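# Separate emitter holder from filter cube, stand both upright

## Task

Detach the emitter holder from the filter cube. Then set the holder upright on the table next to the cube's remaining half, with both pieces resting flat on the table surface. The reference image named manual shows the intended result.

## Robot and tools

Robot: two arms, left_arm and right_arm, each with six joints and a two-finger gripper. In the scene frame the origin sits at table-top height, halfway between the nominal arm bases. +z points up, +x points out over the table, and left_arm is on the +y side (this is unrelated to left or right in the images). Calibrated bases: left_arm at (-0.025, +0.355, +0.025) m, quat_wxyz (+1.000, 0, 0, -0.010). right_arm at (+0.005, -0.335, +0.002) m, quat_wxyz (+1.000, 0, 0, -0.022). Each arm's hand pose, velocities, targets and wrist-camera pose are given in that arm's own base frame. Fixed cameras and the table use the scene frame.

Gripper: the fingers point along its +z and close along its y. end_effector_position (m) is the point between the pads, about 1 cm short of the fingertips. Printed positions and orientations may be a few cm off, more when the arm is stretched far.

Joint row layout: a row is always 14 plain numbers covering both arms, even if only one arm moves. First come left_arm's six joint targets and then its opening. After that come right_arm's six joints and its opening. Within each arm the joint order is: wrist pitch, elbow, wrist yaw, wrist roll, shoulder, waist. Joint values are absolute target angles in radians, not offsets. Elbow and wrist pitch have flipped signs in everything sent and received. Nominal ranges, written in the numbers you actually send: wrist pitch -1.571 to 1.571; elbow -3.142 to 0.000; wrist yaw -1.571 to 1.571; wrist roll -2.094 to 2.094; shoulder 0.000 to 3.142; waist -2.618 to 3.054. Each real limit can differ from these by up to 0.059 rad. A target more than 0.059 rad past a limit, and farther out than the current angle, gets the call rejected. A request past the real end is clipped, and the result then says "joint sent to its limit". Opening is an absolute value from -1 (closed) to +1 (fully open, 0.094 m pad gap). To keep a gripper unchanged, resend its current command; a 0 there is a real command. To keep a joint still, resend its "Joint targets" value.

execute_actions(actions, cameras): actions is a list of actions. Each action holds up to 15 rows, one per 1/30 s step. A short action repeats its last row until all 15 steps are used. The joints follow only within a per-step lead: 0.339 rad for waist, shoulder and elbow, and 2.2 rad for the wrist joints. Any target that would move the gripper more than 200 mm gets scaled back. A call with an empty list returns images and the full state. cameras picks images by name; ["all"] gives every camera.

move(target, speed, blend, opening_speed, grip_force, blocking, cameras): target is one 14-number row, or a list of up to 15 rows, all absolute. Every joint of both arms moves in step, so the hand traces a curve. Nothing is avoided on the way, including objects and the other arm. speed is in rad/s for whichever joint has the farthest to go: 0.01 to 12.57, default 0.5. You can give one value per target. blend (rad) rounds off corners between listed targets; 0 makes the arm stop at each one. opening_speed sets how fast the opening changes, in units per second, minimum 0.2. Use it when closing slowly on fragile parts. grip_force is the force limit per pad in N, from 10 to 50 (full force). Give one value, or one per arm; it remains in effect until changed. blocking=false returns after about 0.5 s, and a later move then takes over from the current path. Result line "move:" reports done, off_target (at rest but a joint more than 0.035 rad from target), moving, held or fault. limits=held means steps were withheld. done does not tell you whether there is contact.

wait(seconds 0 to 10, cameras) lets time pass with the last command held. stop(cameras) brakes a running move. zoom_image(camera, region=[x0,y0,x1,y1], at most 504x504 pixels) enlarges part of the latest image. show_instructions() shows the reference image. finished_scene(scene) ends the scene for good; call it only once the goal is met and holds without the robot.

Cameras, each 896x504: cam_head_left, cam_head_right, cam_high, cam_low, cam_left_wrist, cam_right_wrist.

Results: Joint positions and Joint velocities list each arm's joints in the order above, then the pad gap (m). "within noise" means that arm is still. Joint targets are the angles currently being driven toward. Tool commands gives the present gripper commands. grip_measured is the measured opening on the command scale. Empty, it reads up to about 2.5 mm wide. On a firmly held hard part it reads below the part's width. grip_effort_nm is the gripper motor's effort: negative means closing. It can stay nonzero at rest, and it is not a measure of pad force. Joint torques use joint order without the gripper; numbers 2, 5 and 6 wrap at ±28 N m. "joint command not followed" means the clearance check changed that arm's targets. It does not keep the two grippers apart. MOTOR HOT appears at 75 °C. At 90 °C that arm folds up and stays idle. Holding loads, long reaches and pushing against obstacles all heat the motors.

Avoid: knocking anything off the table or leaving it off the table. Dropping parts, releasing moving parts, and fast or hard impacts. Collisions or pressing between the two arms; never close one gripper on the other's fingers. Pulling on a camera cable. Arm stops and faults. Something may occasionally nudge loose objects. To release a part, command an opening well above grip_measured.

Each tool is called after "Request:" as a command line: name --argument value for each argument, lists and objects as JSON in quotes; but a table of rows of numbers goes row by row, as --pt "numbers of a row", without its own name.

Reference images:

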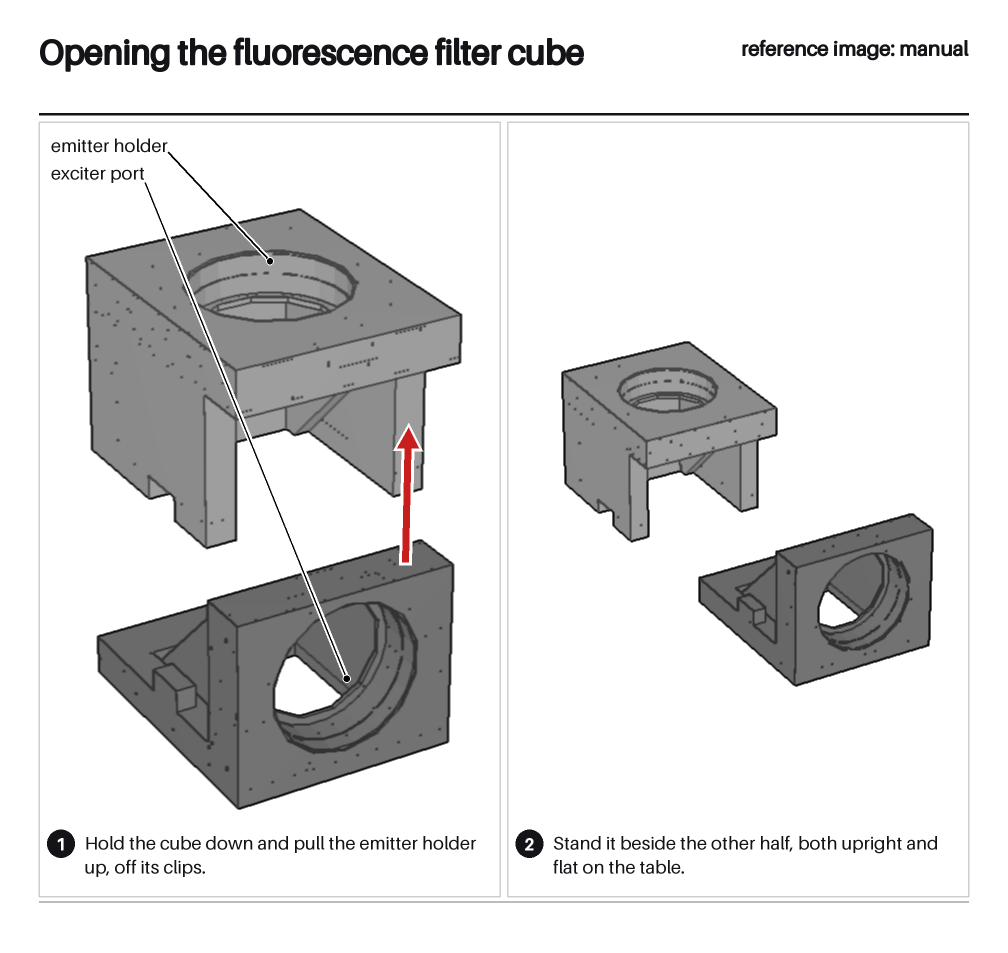

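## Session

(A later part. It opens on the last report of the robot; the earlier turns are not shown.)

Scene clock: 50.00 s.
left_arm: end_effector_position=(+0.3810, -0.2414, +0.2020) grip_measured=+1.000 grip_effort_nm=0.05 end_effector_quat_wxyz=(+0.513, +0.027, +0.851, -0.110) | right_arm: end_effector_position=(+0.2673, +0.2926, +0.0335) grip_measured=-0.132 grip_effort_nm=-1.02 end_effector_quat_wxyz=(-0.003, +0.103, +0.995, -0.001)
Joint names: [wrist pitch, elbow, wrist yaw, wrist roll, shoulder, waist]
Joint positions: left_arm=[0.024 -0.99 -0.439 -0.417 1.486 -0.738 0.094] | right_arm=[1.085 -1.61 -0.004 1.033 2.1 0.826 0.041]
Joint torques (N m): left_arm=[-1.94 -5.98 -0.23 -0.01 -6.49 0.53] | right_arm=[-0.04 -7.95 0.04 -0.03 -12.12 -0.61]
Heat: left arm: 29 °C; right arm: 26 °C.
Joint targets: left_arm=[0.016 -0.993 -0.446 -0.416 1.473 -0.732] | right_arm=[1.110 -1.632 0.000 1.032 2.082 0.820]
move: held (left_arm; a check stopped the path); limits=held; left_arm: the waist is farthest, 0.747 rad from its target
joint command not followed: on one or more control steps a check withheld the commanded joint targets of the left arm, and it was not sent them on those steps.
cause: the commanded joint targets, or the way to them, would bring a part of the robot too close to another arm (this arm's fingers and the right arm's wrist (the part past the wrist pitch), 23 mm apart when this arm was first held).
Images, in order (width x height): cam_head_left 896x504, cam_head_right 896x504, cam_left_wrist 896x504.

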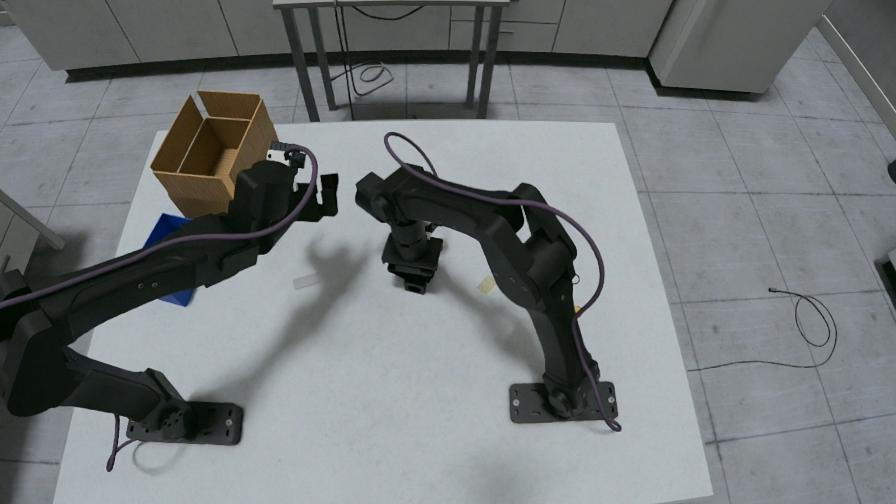

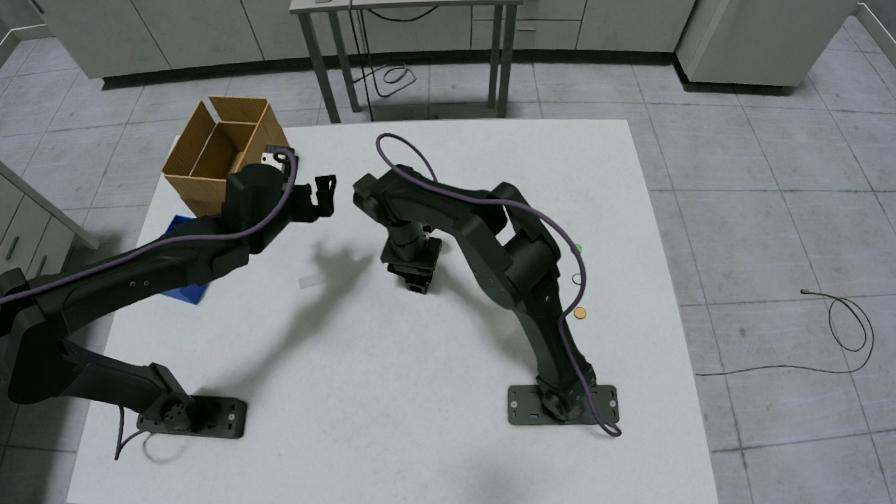

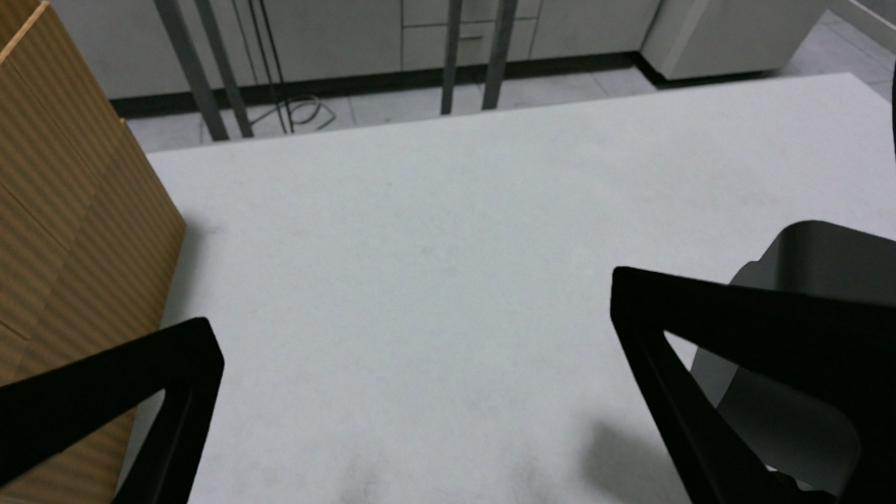

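Request:
move --pt "0.3 -0.9 -1.028 -0.923 1.1 -0.85 1 1.11 -1.632 0 1.032 2.082 0.820 -0.25" --pt "0.0 -0.9 -1.028 -0.923 1.3 -1.485 1 1.11 -1.632 0 1.032 2.082 0.820 -0.25" --pt "-0.02 -0.903 -1.028 -0.923 1.917 -1.485 1 1.11 -1.632 0 1.032 2.082 0.820 -0.25" --speed 0.7 --blend '[0.1,0.1,0]' --cameras '["cam_left_wrist","cam_head_left","cam_head_right"]'

Scene clock: 53.97 s.
left_arm: end_effector_position=(+0.1881, -0.3644, +0.0553) grip_measured=+1.000 grip_effort_nm=0.05 end_effector_quat_wxyz=(+0.525, +0.101, +0.843, -0.061) | right_arm: end_effector_position=(+0.2673, +0.2926, +0.0335) grip_measured=-0.132 grip_effort_nm=-1.02 end_effector_quat_wxyz=(-0.003, +0.103, +0.995, -0.001)
Joint names: [wrist pitch, elbow, wrist yaw, wrist roll, shoulder, waist]
Joint positions: left_arm=[-0.007 -0.906 -1.015 -0.915 1.907 -1.48 0.094] | right_arm=[1.085 -1.61 -0.004 1.033 2.1 0.826 0.041]
Joint torques (N m): left_arm=[-1.37 -3.88 -0.56 -0.13 -6.83 -0.43] | right_arm=[-0.05 -7.91 0.04 -0.03 -12.11 -0.57]
Heat: left arm: 28 °C; right arm: 26 °C.
Joint targets: left_arm=[-0.020 -0.903 -1.028 -0.923 1.917 -1.485] | right_arm=[1.110 -1.632 0.000 1.032 2.082 0.820]
move: done
Images, in order (width x height): cam_head_left 896x504, cam_head_right 896x504, cam_left_wrist 896x504.

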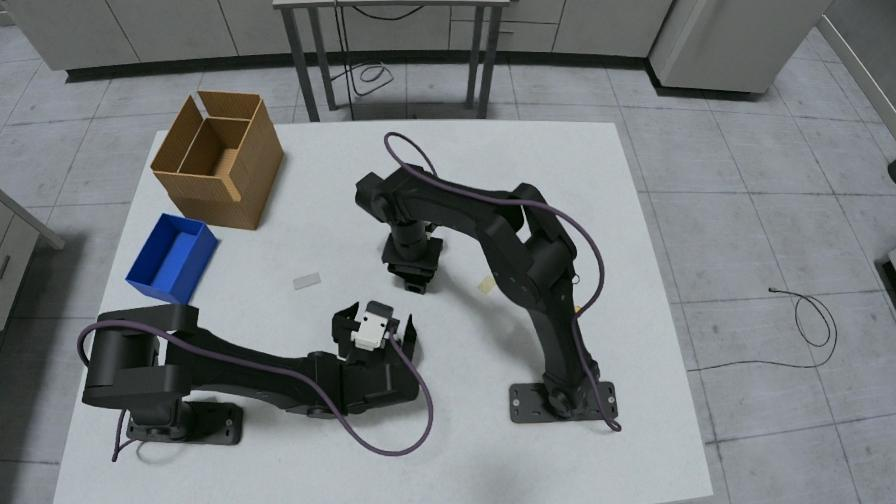

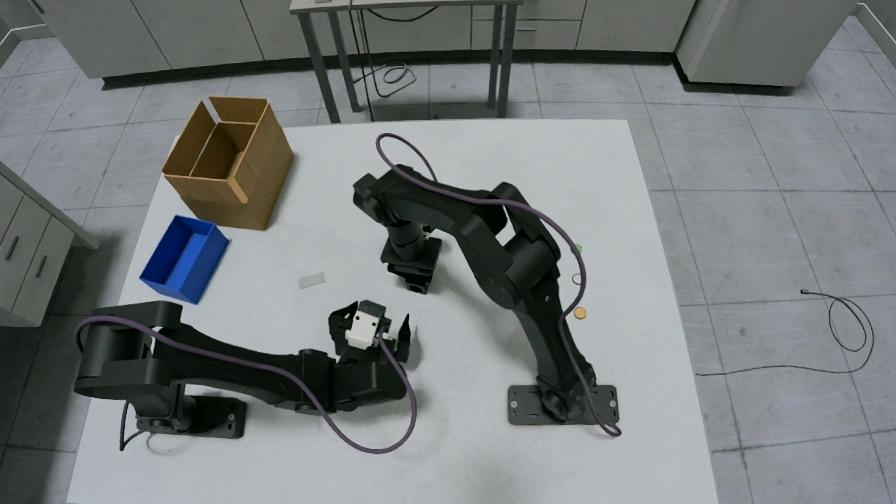

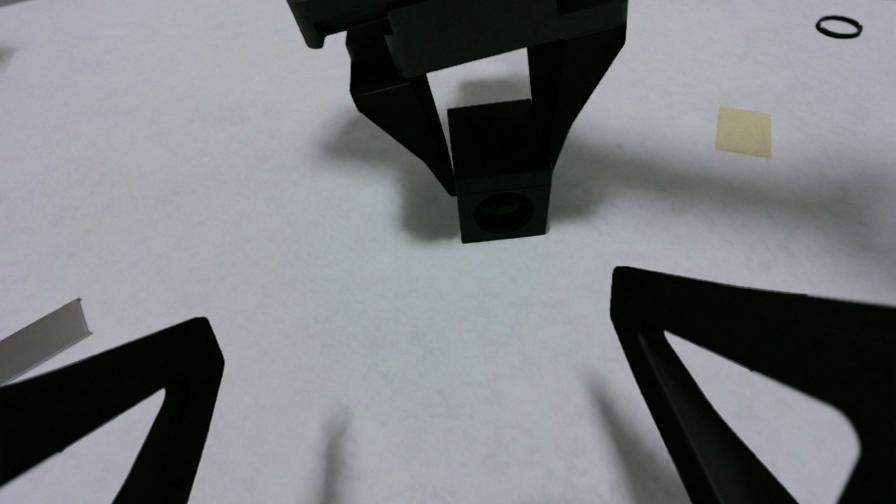

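Request:
zoom_image --camera "cam_left_wrist" --region '[400, 80, 600, 260]'

Scaled by 2.520 from the camera's 896x504 image, which has a finer 1280x720 frame.

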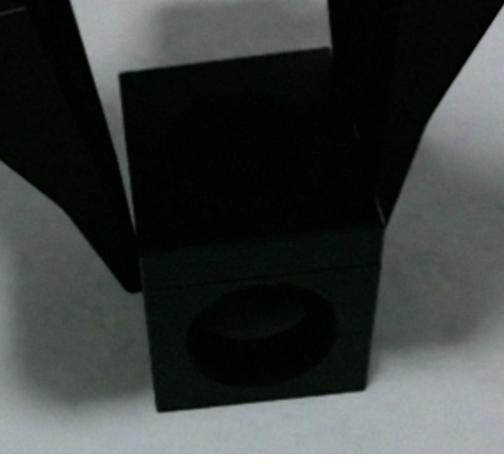

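Request:
move --target '[-0.221,-1.006,-0.985,-0.80,2.112,-1.402,1,1.11,-1.632,0,1.032,2.082,0.820,-0.25]' --speed 0.3 --cameras '["cam_left_wrist"]'

Request:
zoom_image --camera "cam_left_wrist" --region '[200, 40, 640, 340]'

Scene clock: 57.67 s.
left_arm: end_effector_position=(+0.2172, -0.3907, +0.0217) grip_measured=+1.000 grip_effort_nm=0.05 end_effector_quat_wxyz=(+0.528, +0.100, +0.841, -0.060) | right_arm: end_effector_position=(+0.2673, +0.2926, +0.0335) grip_measured=-0.132 grip_effort_nm=-1.02 end_effector_quat_wxyz=(-0.003, +0.103, +0.995, -0.001)
Joint names: [wrist pitch, elbow, wrist yaw, wrist roll, shoulder, waist]
Joint positions: left_arm=[-0.206 -0.985 -0.98 -0.803 2.092 -1.408 0.094] | right_arm=[1.085 -1.61 -0.004 1.033 2.1 0.826 0.041]
Joint torques (N m): left_arm=[-1.51 -5.45 -0.45 -0.01 -7.28 0.53] | right_arm=[-0.03 -7.86 0.03 -0.03 -12.11 -0.65]
Heat: left arm: 28 °C; right arm: 26 °C.
Joint targets: left_arm=[-0.221 -1.006 -0.985 -0.800 2.112 -1.402] | right_arm=[1.110 -1.632 0.000 1.032 2.082 0.820]
move: done
Images, in order (width x height): cam_left_wrist 896x504.

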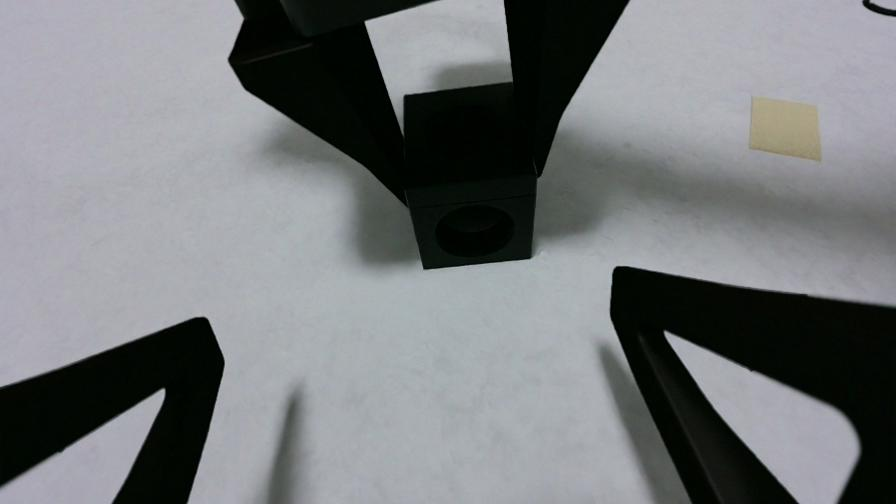

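Scaled by 1.145 from the camera's 896x504 image, which has a finer 1280x720 frame.

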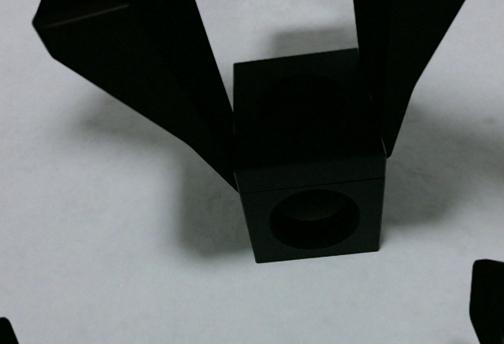

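Request:
move --target '[-0.30,-1.087,-0.952,-0.733,2.212,-1.350,1,1.11,-1.632,0,1.032,2.082,0.820,-0.25]' --speed 0.2 --cameras '["cam_left_wrist"]'

Request:
zoom_image --camera "cam_left_wrist" --region '[200, 100, 640, 400]'

Scene clock: 59.93 s.
left_arm: end_effector_position=(+0.2402, -0.4089, +0.0089) grip_measured=+1.000 grip_effort_nm=0.05 end_effector_quat_wxyz=(+0.529, +0.097, +0.841, -0.063) | right_arm: end_effector_position=(+0.2673, +0.2926, +0.0335) grip_measured=-0.132 grip_effort_nm=-1.02 end_effector_quat_wxyz=(-0.003, +0.103, +0.995, -0.001)
Joint names: [wrist pitch, elbow, wrist yaw, wrist roll, shoulder, waist]
Joint positions: left_arm=[-0.285 -1.067 -0.949 -0.736 2.189 -1.356 0.094] | right_arm=[1.085 -1.61 -0.004 1.033 2.1 0.826 0.041]
Joint torques (N m): left_arm=[-1.58 -5.44 -0.39 0.01 -7.77 0.55] | right_arm=[-0.02 -7.91 0.03 -0.03 -12.07 -0.57]
Heat: left arm: 28 °C; right arm: 26 °C.
Joint targets: left_arm=[-0.300 -1.087 -0.952 -0.733 2.212 -1.350] | right_arm=[1.110 -1.632 0.000 1.032 2.082 0.820]
move: done
Images, in order (width x height): cam_left_wrist 896x504.

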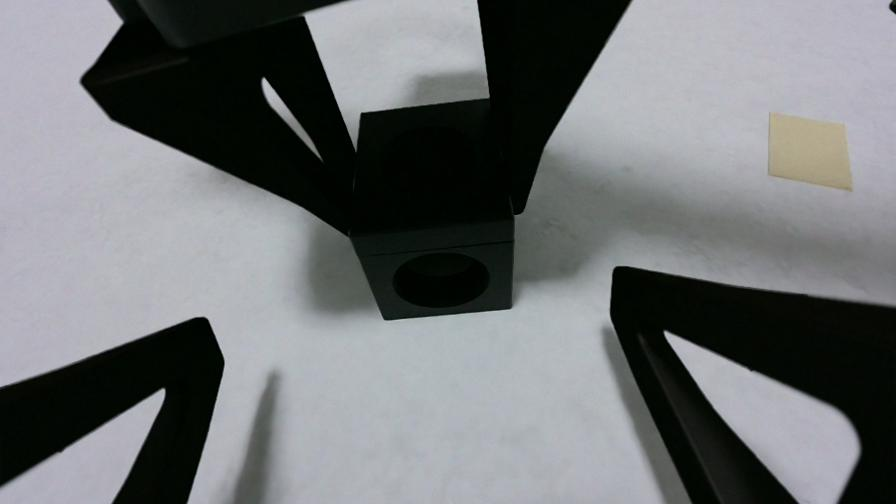

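Scaled by 1.145 from the camera's 896x504 image, which has a finer 1280x720 frame.

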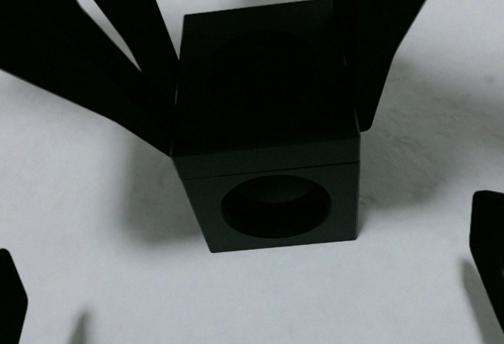

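Request:
move --target '[-0.34,-1.113,-0.930,-0.697,2.25,-1.319,1,1.11,-1.632,0,1.032,2.082,0.820,-0.25]' --speed 0.15 --cameras '["cam_left_wrist","cam_low"]'

Request:
zoom_image --camera "cam_left_wrist" --region '[200, 150, 640, 450]'

Request:
zoom_image --camera "cam_low" --region '[410, 220, 510, 300]'

Scene clock: 61.57 s.
left_arm: end_effector_position=(+0.2533, -0.4131, +0.0027) grip_measured=+1.000 grip_effort_nm=0.05 end_effector_quat_wxyz=(+0.529, +0.097, +0.841, -0.063) | right_arm: end_effector_position=(+0.2673, +0.2926, +0.0335) grip_measured=-0.132 grip_effort_nm=-1.02 end_effector_quat_wxyz=(-0.003, +0.103, +0.995, -0.001)
Joint names: [wrist pitch, elbow, wrist yaw, wrist roll, shoulder, waist]
Joint positions: left_arm=[-0.325 -1.093 -0.927 -0.7 2.225 -1.325 0.094] | right_arm=[1.085 -1.61 -0.004 1.033 2.1 0.826 0.041]
Joint torques (N m): left_arm=[-1.59 -5.48 -0.41 0 -7.86 0.53] | right_arm=[-0.02 -7.91 0.04 -0.04 -12.07 -0.59]
Heat: left arm: 28 °C; right arm: 26 °C.
Joint targets: left_arm=[-0.340 -1.113 -0.930 -0.697 2.250 -1.319] | right_arm=[1.110 -1.632 0.000 1.032 2.082 0.820]
move: done
Images, in order (width x height): cam_low 896x504, cam_left_wrist 896x504.

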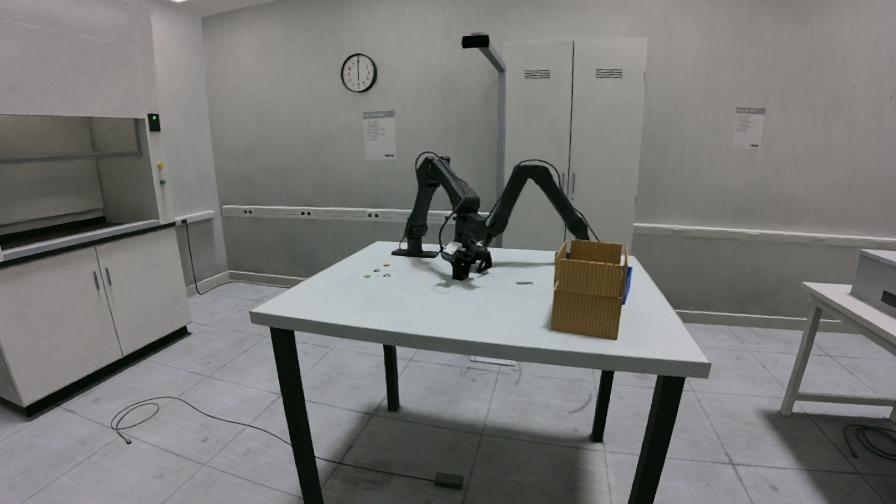

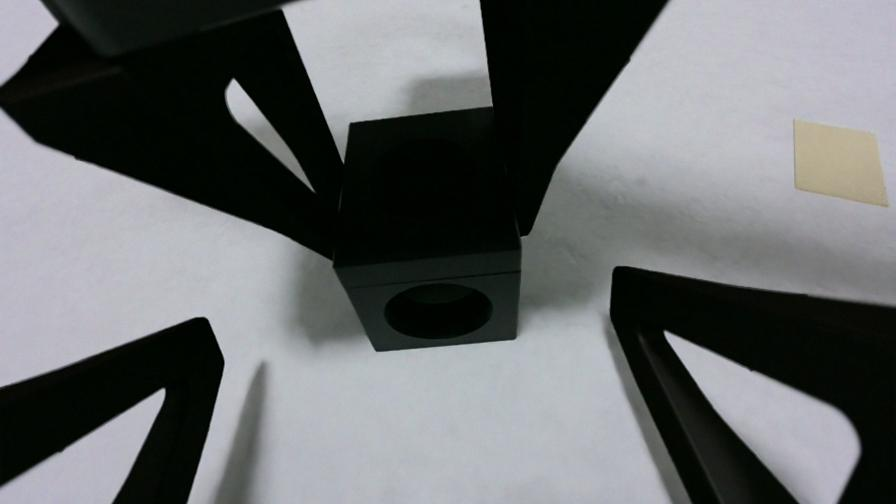

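Scaled by 1.145 from the camera's 896x504 image, which has a finer 1280x720 frame.

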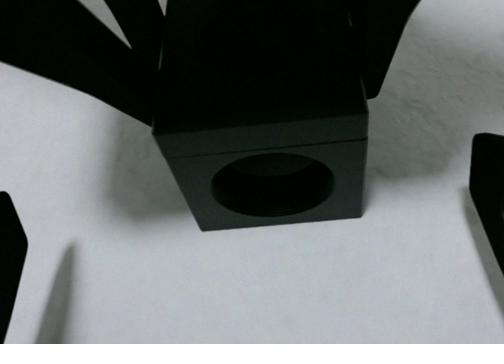

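Scaled by 5.040 from the camera's 896x504 image, which has a finer 1280x720 frame.

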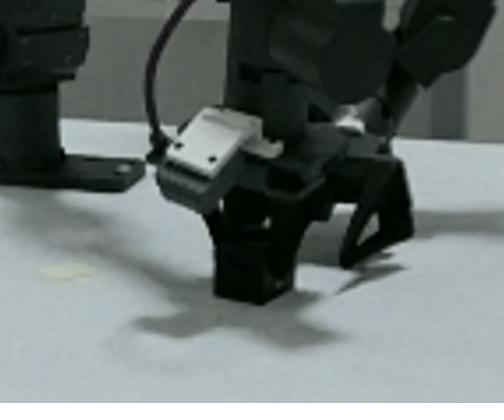

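Request:
move --pt "-0.34 -1.113 -0.895 -0.697 2.25 -1.319 1 1.11 -1.632 0 1.032 2.082 0.820 -0.25" --pt "-0.34 -1.113 -0.895 -0.697 2.25 -1.319 -0.25 1.11 -1.632 0 1.032 2.082 0.820 -0.25" --speed 0.2 --opening_speed 0.6 --cameras '["cam_left_wrist","cam_right_wrist"]'

Request:
zoom_image --camera "cam_left_wrist" --region '[240, 150, 640, 450]'

Scene clock: 66.87 s.
left_arm: end_effector_position=(+0.2502, -0.4182, -0.0009) grip_measured=-0.248 grip_effort_nm=-0.03 end_effector_quat_wxyz=(+0.517, +0.105, +0.846, -0.075) | right_arm: end_effector_position=(+0.2673, +0.2926, +0.0335) grip_measured=-0.132 grip_effort_nm=-1.02 end_effector_quat_wxyz=(-0.003, +0.103, +0.995, -0.001)
Joint names: [wrist pitch, elbow, wrist yaw, wrist roll, shoulder, waist]
Joint positions: left_arm=[-0.328 -1.093 -0.889 -0.699 2.225 -1.325 0.035] | right_arm=[1.085 -1.61 -0.004 1.033 2.1 0.826 0.041]
Joint torques (N m): left_arm=[-1.61 -5.5 -0.39 0.01 -7.91 0.5] | right_arm=[-0.03 -7.92 0.03 -0.02 -12.04 -0.62]
Heat: left arm: 28 °C; right arm: 27 °C.
Joint targets: left_arm=[-0.340 -1.113 -0.895 -0.697 2.250 -1.319] | right_arm=[1.110 -1.632 0.000 1.032 2.082 0.820]
move: done
Images, in order (width x height): cam_left_wrist 896x504, cam_right_wrist 896x504.

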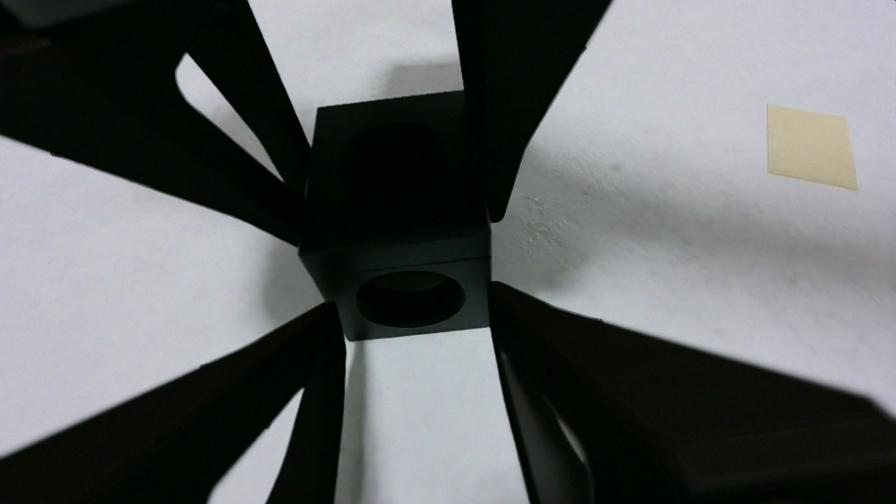

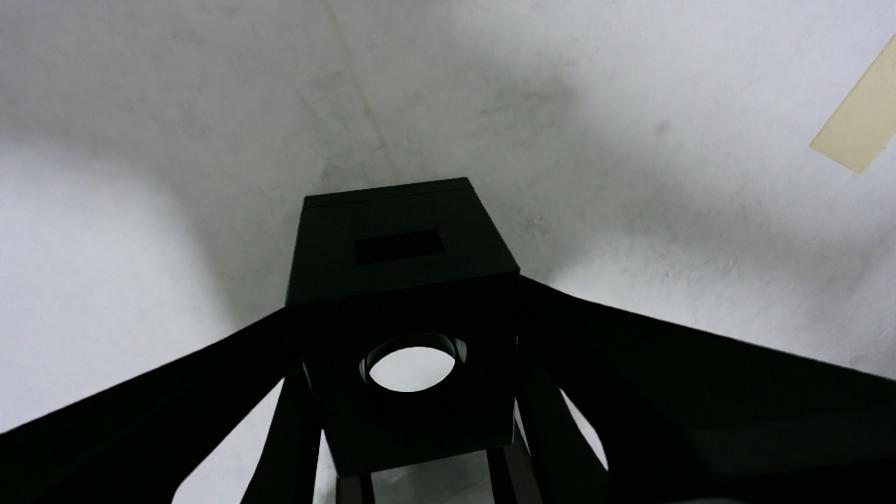

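Scaled by 1.260 from the camera's 896x504 image, which has a finer 1280x720 frame.

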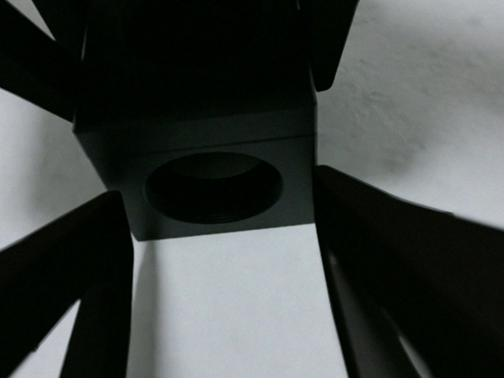

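Request:
move --pt "-0.34 -1.113 -0.895 -0.697 2.25 -1.319 0.5 1.11 -1.632 0 1.032 2.082 0.820 -0.25" --pt "-0.395 -1.114 -0.875 -0.626 2.258 -1.284 0.5 1.11 -1.632 0 1.032 2.082 0.820 -0.25" --pt "-0.395 -1.114 -0.875 -0.626 2.258 -1.284 -0.25 1.11 -1.632 0 1.032 2.082 0.820 -0.25" --speed 0.15 --opening_speed 0.8 --cameras '["cam_left_wrist","cam_right_wrist"]'

Request:
zoom_image --camera "cam_left_wrist" --region '[240, 150, 640, 450]'

Scene clock: 71.40 s.
left_arm: end_effector_position=(+0.2646, -0.4191, +0.0012) grip_measured=-0.185 grip_effort_nm=-0.96 end_effector_quat_wxyz=(+0.521, +0.113, +0.842, -0.075) | right_arm: end_effector_position=(+0.2669, +0.2930, +0.0335) grip_measured=-0.132 grip_effort_nm=-1.02 end_effector_quat_wxyz=(-0.004, +0.103, +0.995, +0.000)
Joint names: [wrist pitch, elbow, wrist yaw, wrist roll, shoulder, waist]
Joint positions: left_arm=[-0.383 -1.095 -0.864 -0.63 2.233 -1.29 0.038] | right_arm=[1.085 -1.61 -0.007 1.033 2.1 0.826 0.041]
Joint torques (N m): left_arm=[-1.65 -5.41 -0.42 0.02 -7.94 0.53] | right_arm=[-0.02 -7.91 0.07 -0.04 -12.1 -0.58]
Heat: left arm: 27 °C; right arm: 27 °C.
Joint targets: left_arm=[-0.395 -1.114 -0.875 -0.626 2.258 -1.284] | right_arm=[1.110 -1.632 0.000 1.032 2.082 0.820]
move: done
Images, in order (width x height): cam_left_wrist 896x504, cam_right_wrist 896x504.

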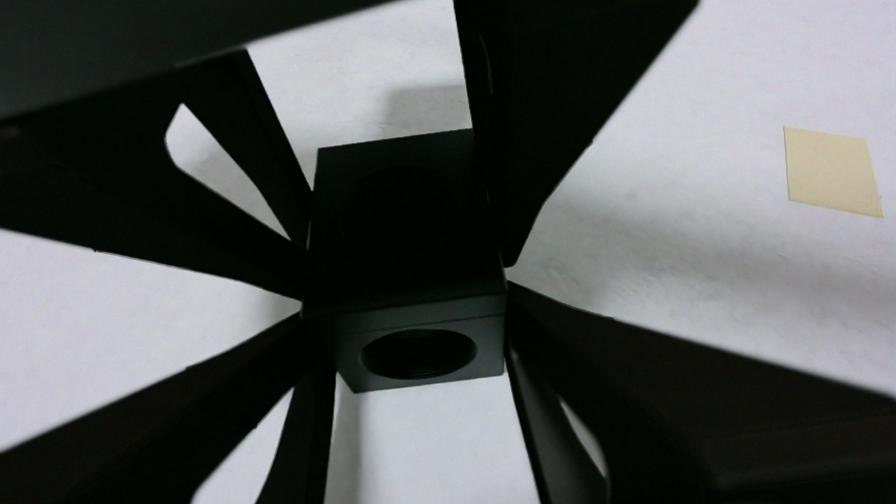

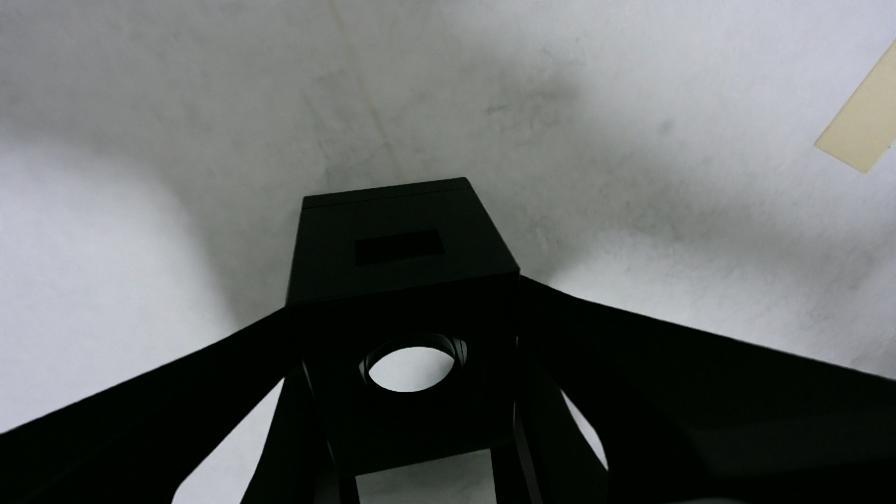

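Scaled by 1.260 from the camera's 896x504 image, which has a finer 1280x720 frame.

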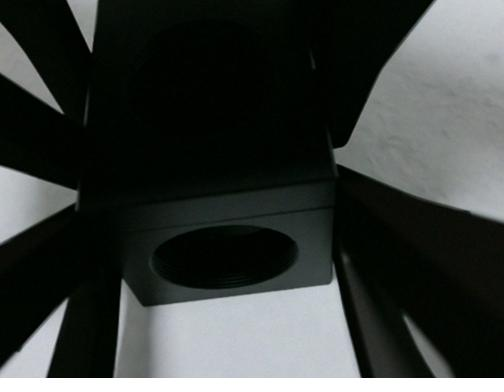

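Request:
move --target '[-0.395,-1.114,-0.875,-0.626,2.258,-1.284,-0.25,1.203,-1.707,0,1.032,2.066,0.820,-0.25]' --speed 0.1 --cameras '["cam_left_wrist","cam_right_wrist"]'

Request:
zoom_image --camera "cam_left_wrist" --region '[240, 150, 640, 450]'

Scene clock: 73.43 s.
left_arm: end_effector_position=(+0.2695, -0.4213, +0.0119) grip_measured=-0.186 grip_effort_nm=-0.98 end_effector_quat_wxyz=(+0.539, +0.097, +0.833, -0.079) | right_arm: end_effector_position=(+0.2713, +0.2920, +0.0477) grip_measured=-0.133 grip_effort_nm=-1.02 end_effector_quat_wxyz=(+0.003, +0.101, +0.995, -0.008)
Joint names: [wrist pitch, elbow, wrist yaw, wrist roll, shoulder, waist]
Joint positions: left_arm=[-0.416 -1.105 -0.9 -0.624 2.233 -1.29 0.038] | right_arm=[1.147 -1.668 0.014 1.029 2.1 0.826 0.041]
Joint torques (N m): left_arm=[-1.35 -4.63 -0.07 -0.04 -7.98 0.54] | right_arm=[0.29 -9.73 -0.13 0.02 -13.56 -0.61]
Heat: left arm: 27 °C; right arm: 27 °C.
Joint targets: left_arm=[-0.395 -1.114 -0.875 -0.626 2.258 -1.284] | right_arm=[1.203 -1.707 0.000 1.032 2.066 0.820]
move: off_target (right_arm); right_arm: the wrist pitch is farthest, 0.056 rad from its target
Images, in order (width x height): cam_left_wrist 896x504, cam_right_wrist 896x504.

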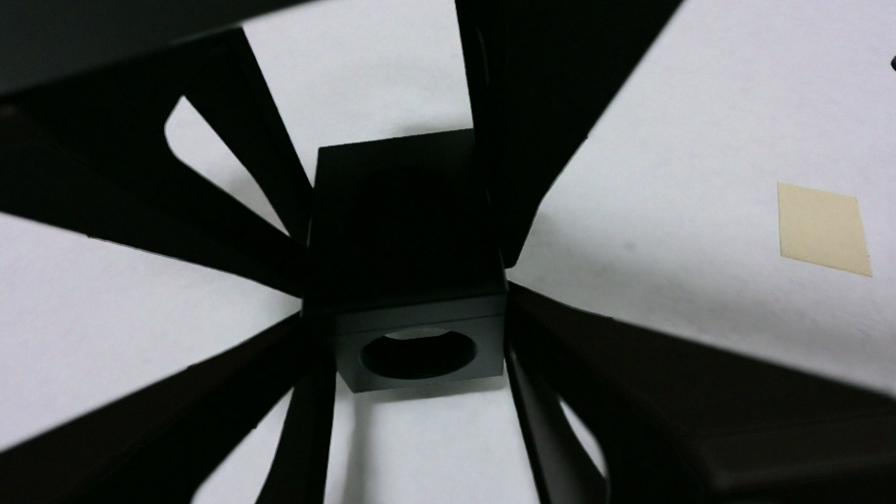

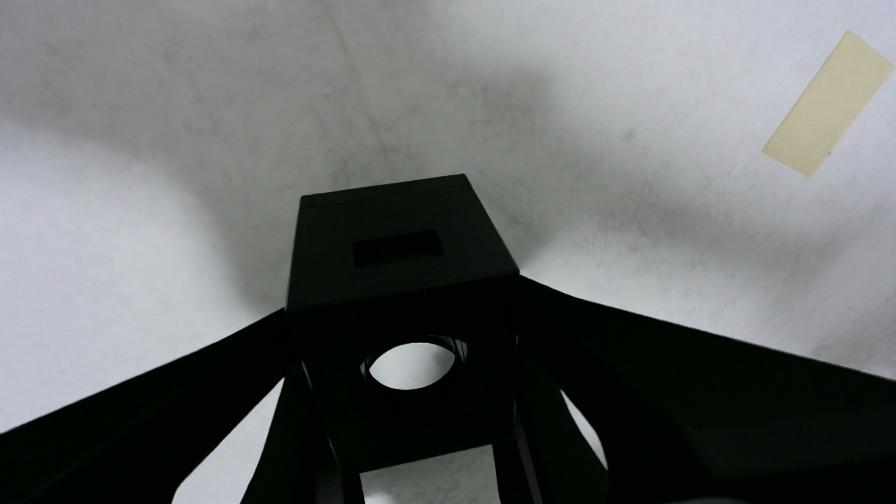

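Scaled by 1.260 from the camera's 896x504 image, which has a finer 1280x720 frame.

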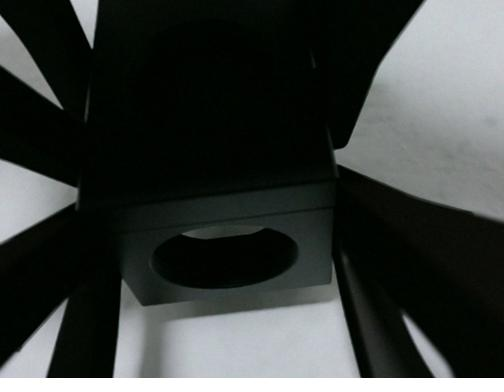

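Request:
move --pt "-0.395 -1.114 -0.875 -0.626 2.258 -1.284 0.5 1.203 -1.707 0 1.032 2.066 0.820 -0.25" --pt "-0.395 -1.114 -0.875 -0.626 2.258 -1.284 0.51 1.203 -1.707 0 1.032 2.066 0.820 -0.25" --speed 0.1 --opening_speed 0.8 --cameras '["cam_left_wrist","cam_right_wrist"]'

Request:
zoom_image --camera "cam_left_wrist" --region '[240, 150, 640, 450]'

Scene clock: 75.97 s.
left_arm: end_effector_position=(+0.2672, -0.4239, +0.0083) grip_measured=+0.508 grip_effort_nm=0.14 end_effector_quat_wxyz=(+0.531, +0.105, +0.837, -0.084) | right_arm: end_effector_position=(+0.2687, +0.2930, +0.0505) grip_measured=-0.133 grip_effort_nm=-1.02 end_effector_quat_wxyz=(-0.005, +0.101, +0.995, -0.006)
Joint names: [wrist pitch, elbow, wrist yaw, wrist roll, shoulder, waist]
Joint positions: left_arm=[-0.409 -1.105 -0.874 -0.623 2.234 -1.29 0.071] | right_arm=[1.164 -1.679 -0.001 1.029 2.1 0.826 0.041]
Joint torques (N m): left_arm=[-1.42 -4.7 -0.32 -0.08 -8.08 0.51] | right_arm=[0.12 -8.53 0 0.01 -13.5 -0.5]
Heat: left arm: 27 °C; right arm: 27 °C.
Joint targets: left_arm=[-0.395 -1.114 -0.875 -0.626 2.258 -1.284] | right_arm=[1.203 -1.707 0.000 1.032 2.066 0.820]
move: off_target (right_arm); right_arm: the wrist pitch is farthest, 0.039 rad from its target
Images, in order (width x height): cam_left_wrist 896x504, cam_right_wrist 896x504.

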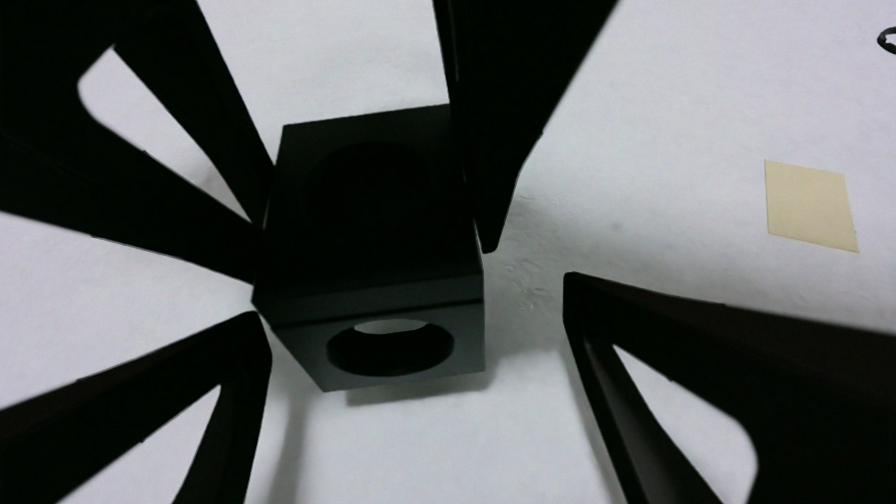

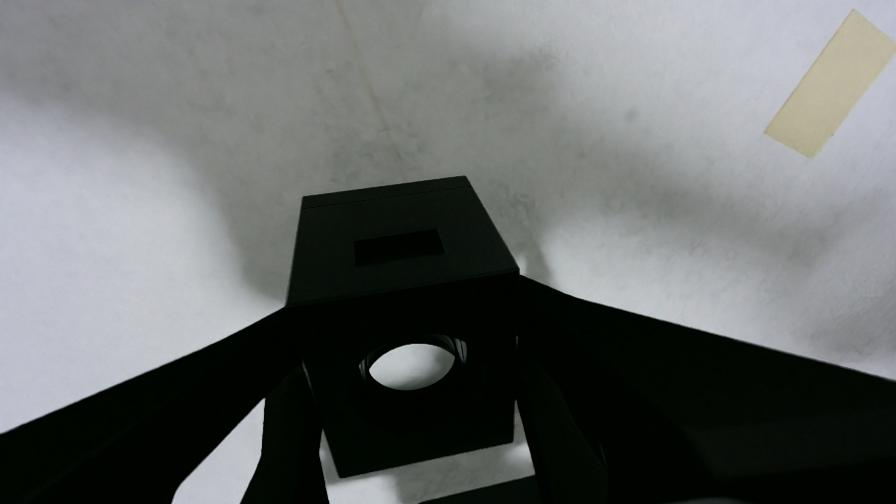

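Scaled by 1.260 from the camera's 896x504 image, which has a finer 1280x720 frame.

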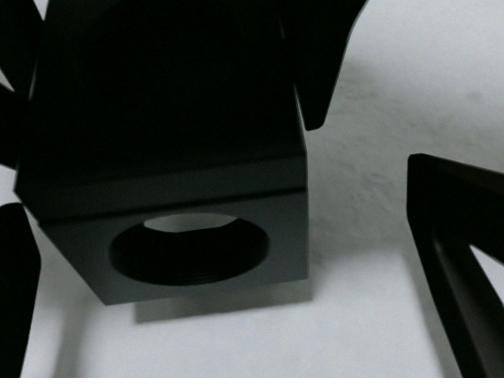

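Request:
move --target '[-0.37,-1.114,-0.915,-0.626,2.268,-1.284,0.51,1.203,-1.707,0,1.032,2.066,0.820,-0.25]' --speed 0.1 --cameras '["cam_left_wrist","cam_low"]'

Request:
zoom_image --camera "cam_low" --region '[430, 240, 500, 290]'

Scene clock: 78.43 s.
left_arm: end_effector_position=(+0.2682, -0.4165, +0.0031) grip_measured=+0.508 grip_effort_nm=0.13 end_effector_quat_wxyz=(+0.532, +0.107, +0.837, -0.062) | right_arm: end_effector_position=(+0.2687, +0.2930, +0.0505) grip_measured=-0.133 grip_effort_nm=-1.02 end_effector_quat_wxyz=(-0.005, +0.101, +0.995, -0.006)
Joint names: [wrist pitch, elbow, wrist yaw, wrist roll, shoulder, waist]
Joint positions: left_arm=[-0.385 -1.105 -0.9 -0.623 2.243 -1.29 0.071] | right_arm=[1.164 -1.679 -0.001 1.029 2.1 0.826 0.041]
Joint torques (N m): left_arm=[-1.39 -4.55 -0.46 -0.06 -8.01 0.58] | right_arm=[0.12 -8.58 0.01 0.03 -13.53 -0.53]
Heat: left arm: 27 °C; right arm: 27 °C.
Joint targets: left_arm=[-0.370 -1.114 -0.915 -0.626 2.268 -1.284] | right_arm=[1.203 -1.707 0.000 1.032 2.066 0.820]
move: off_target (right_arm); right_arm: the wrist pitch is farthest, 0.039 rad from its target
Images, in order (width x height): cam_low 896x504, cam_left_wrist 896x504.

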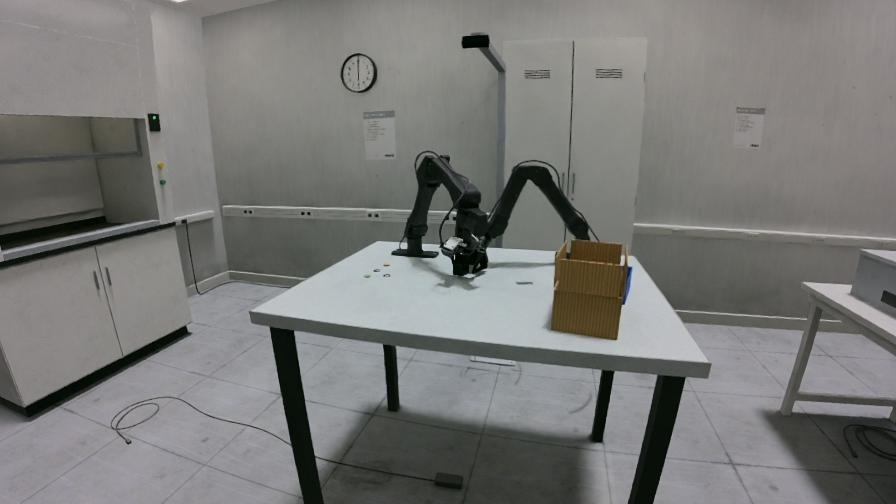

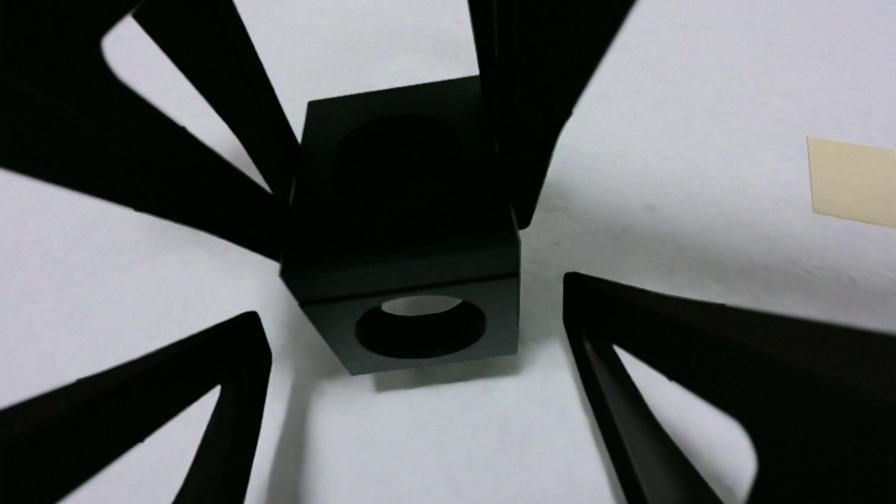

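Scaled by 7.200 from the camera's 896x504 image, which has a finer 1280x720 frame.

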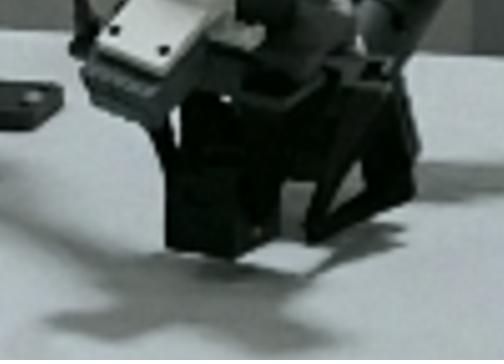

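Request:
move --target '[-0.37,-1.114,-0.915,-0.626,2.268,-1.284,-0.3,1.203,-1.707,0,1.032,2.066,0.820,-0.25]' --speed 0.1 --opening_speed 0.6 --cameras '["cam_left_wrist","cam_right_wrist"]'

Request:
zoom_image --camera "cam_left_wrist" --region '[240, 150, 640, 450]'

Scene clock: 80.37 s.
left_arm: end_effector_position=(+0.2682, -0.4165, +0.0030) grip_measured=-0.180 grip_effort_nm=-0.97 end_effector_quat_wxyz=(+0.532, +0.107, +0.837, -0.062) | right_arm: end_effector_position=(+0.2690, +0.2945, +0.0511) grip_measured=-0.133 grip_effort_nm=-1.02 end_effector_quat_wxyz=(-0.005, +0.101, +0.995, -0.002)
Joint names: [wrist pitch, elbow, wrist yaw, wrist roll, shoulder, waist]
Joint positions: left_arm=[-0.384 -1.105 -0.9 -0.623 2.243 -1.29 0.039] | right_arm=[1.162 -1.682 -0.005 1.029 2.1 0.826 0.041]
Joint torques (N m): left_arm=[-1.37 -4.6 -0.47 -0.08 -8.05 0.5] | right_arm=[0.13 -8.35 0.05 0.01 -13.56 -0.51]
Heat: left arm: 27 °C; right arm: 28 °C.
Joint targets: left_arm=[-0.370 -1.114 -0.915 -0.626 2.268 -1.284] | right_arm=[1.203 -1.707 0.000 1.032 2.066 0.820]
move: off_target (right_arm); right_arm: the wrist pitch is farthest, 0.041 rad from its target
Images, in order (width x height): cam_left_wrist 896x504, cam_right_wrist 896x504.

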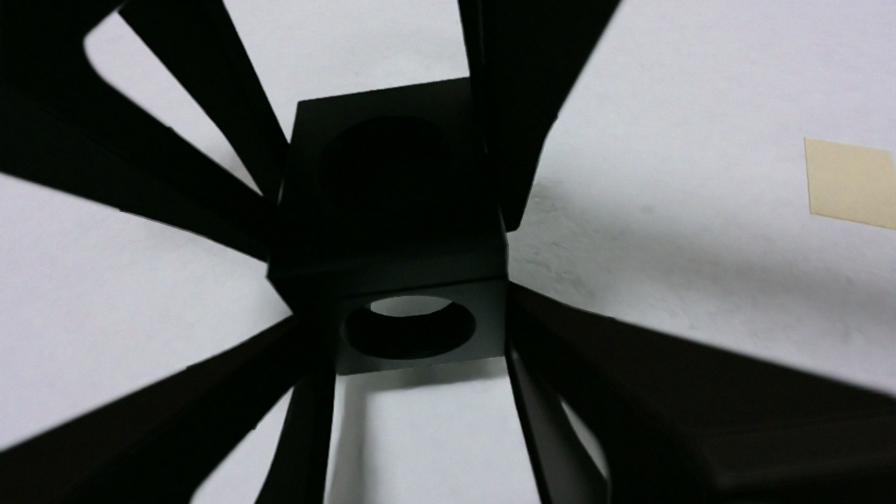

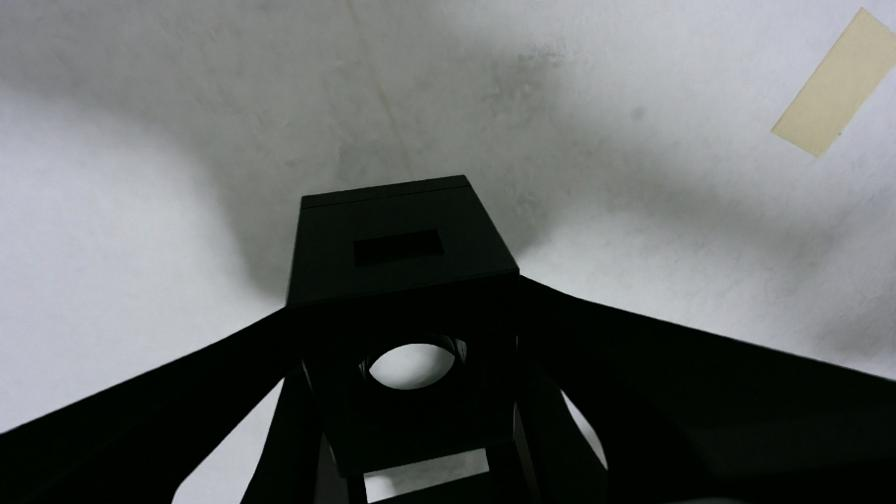

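Scaled by 1.260 from the camera's 896x504 image, which has a finer 1280x720 frame.

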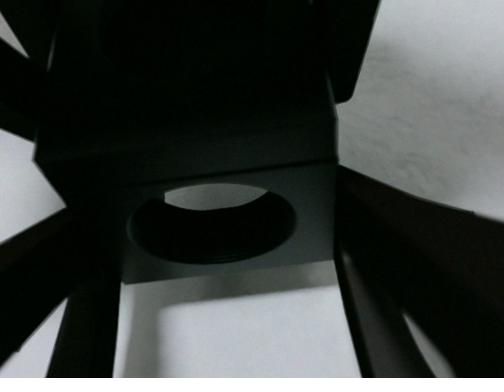

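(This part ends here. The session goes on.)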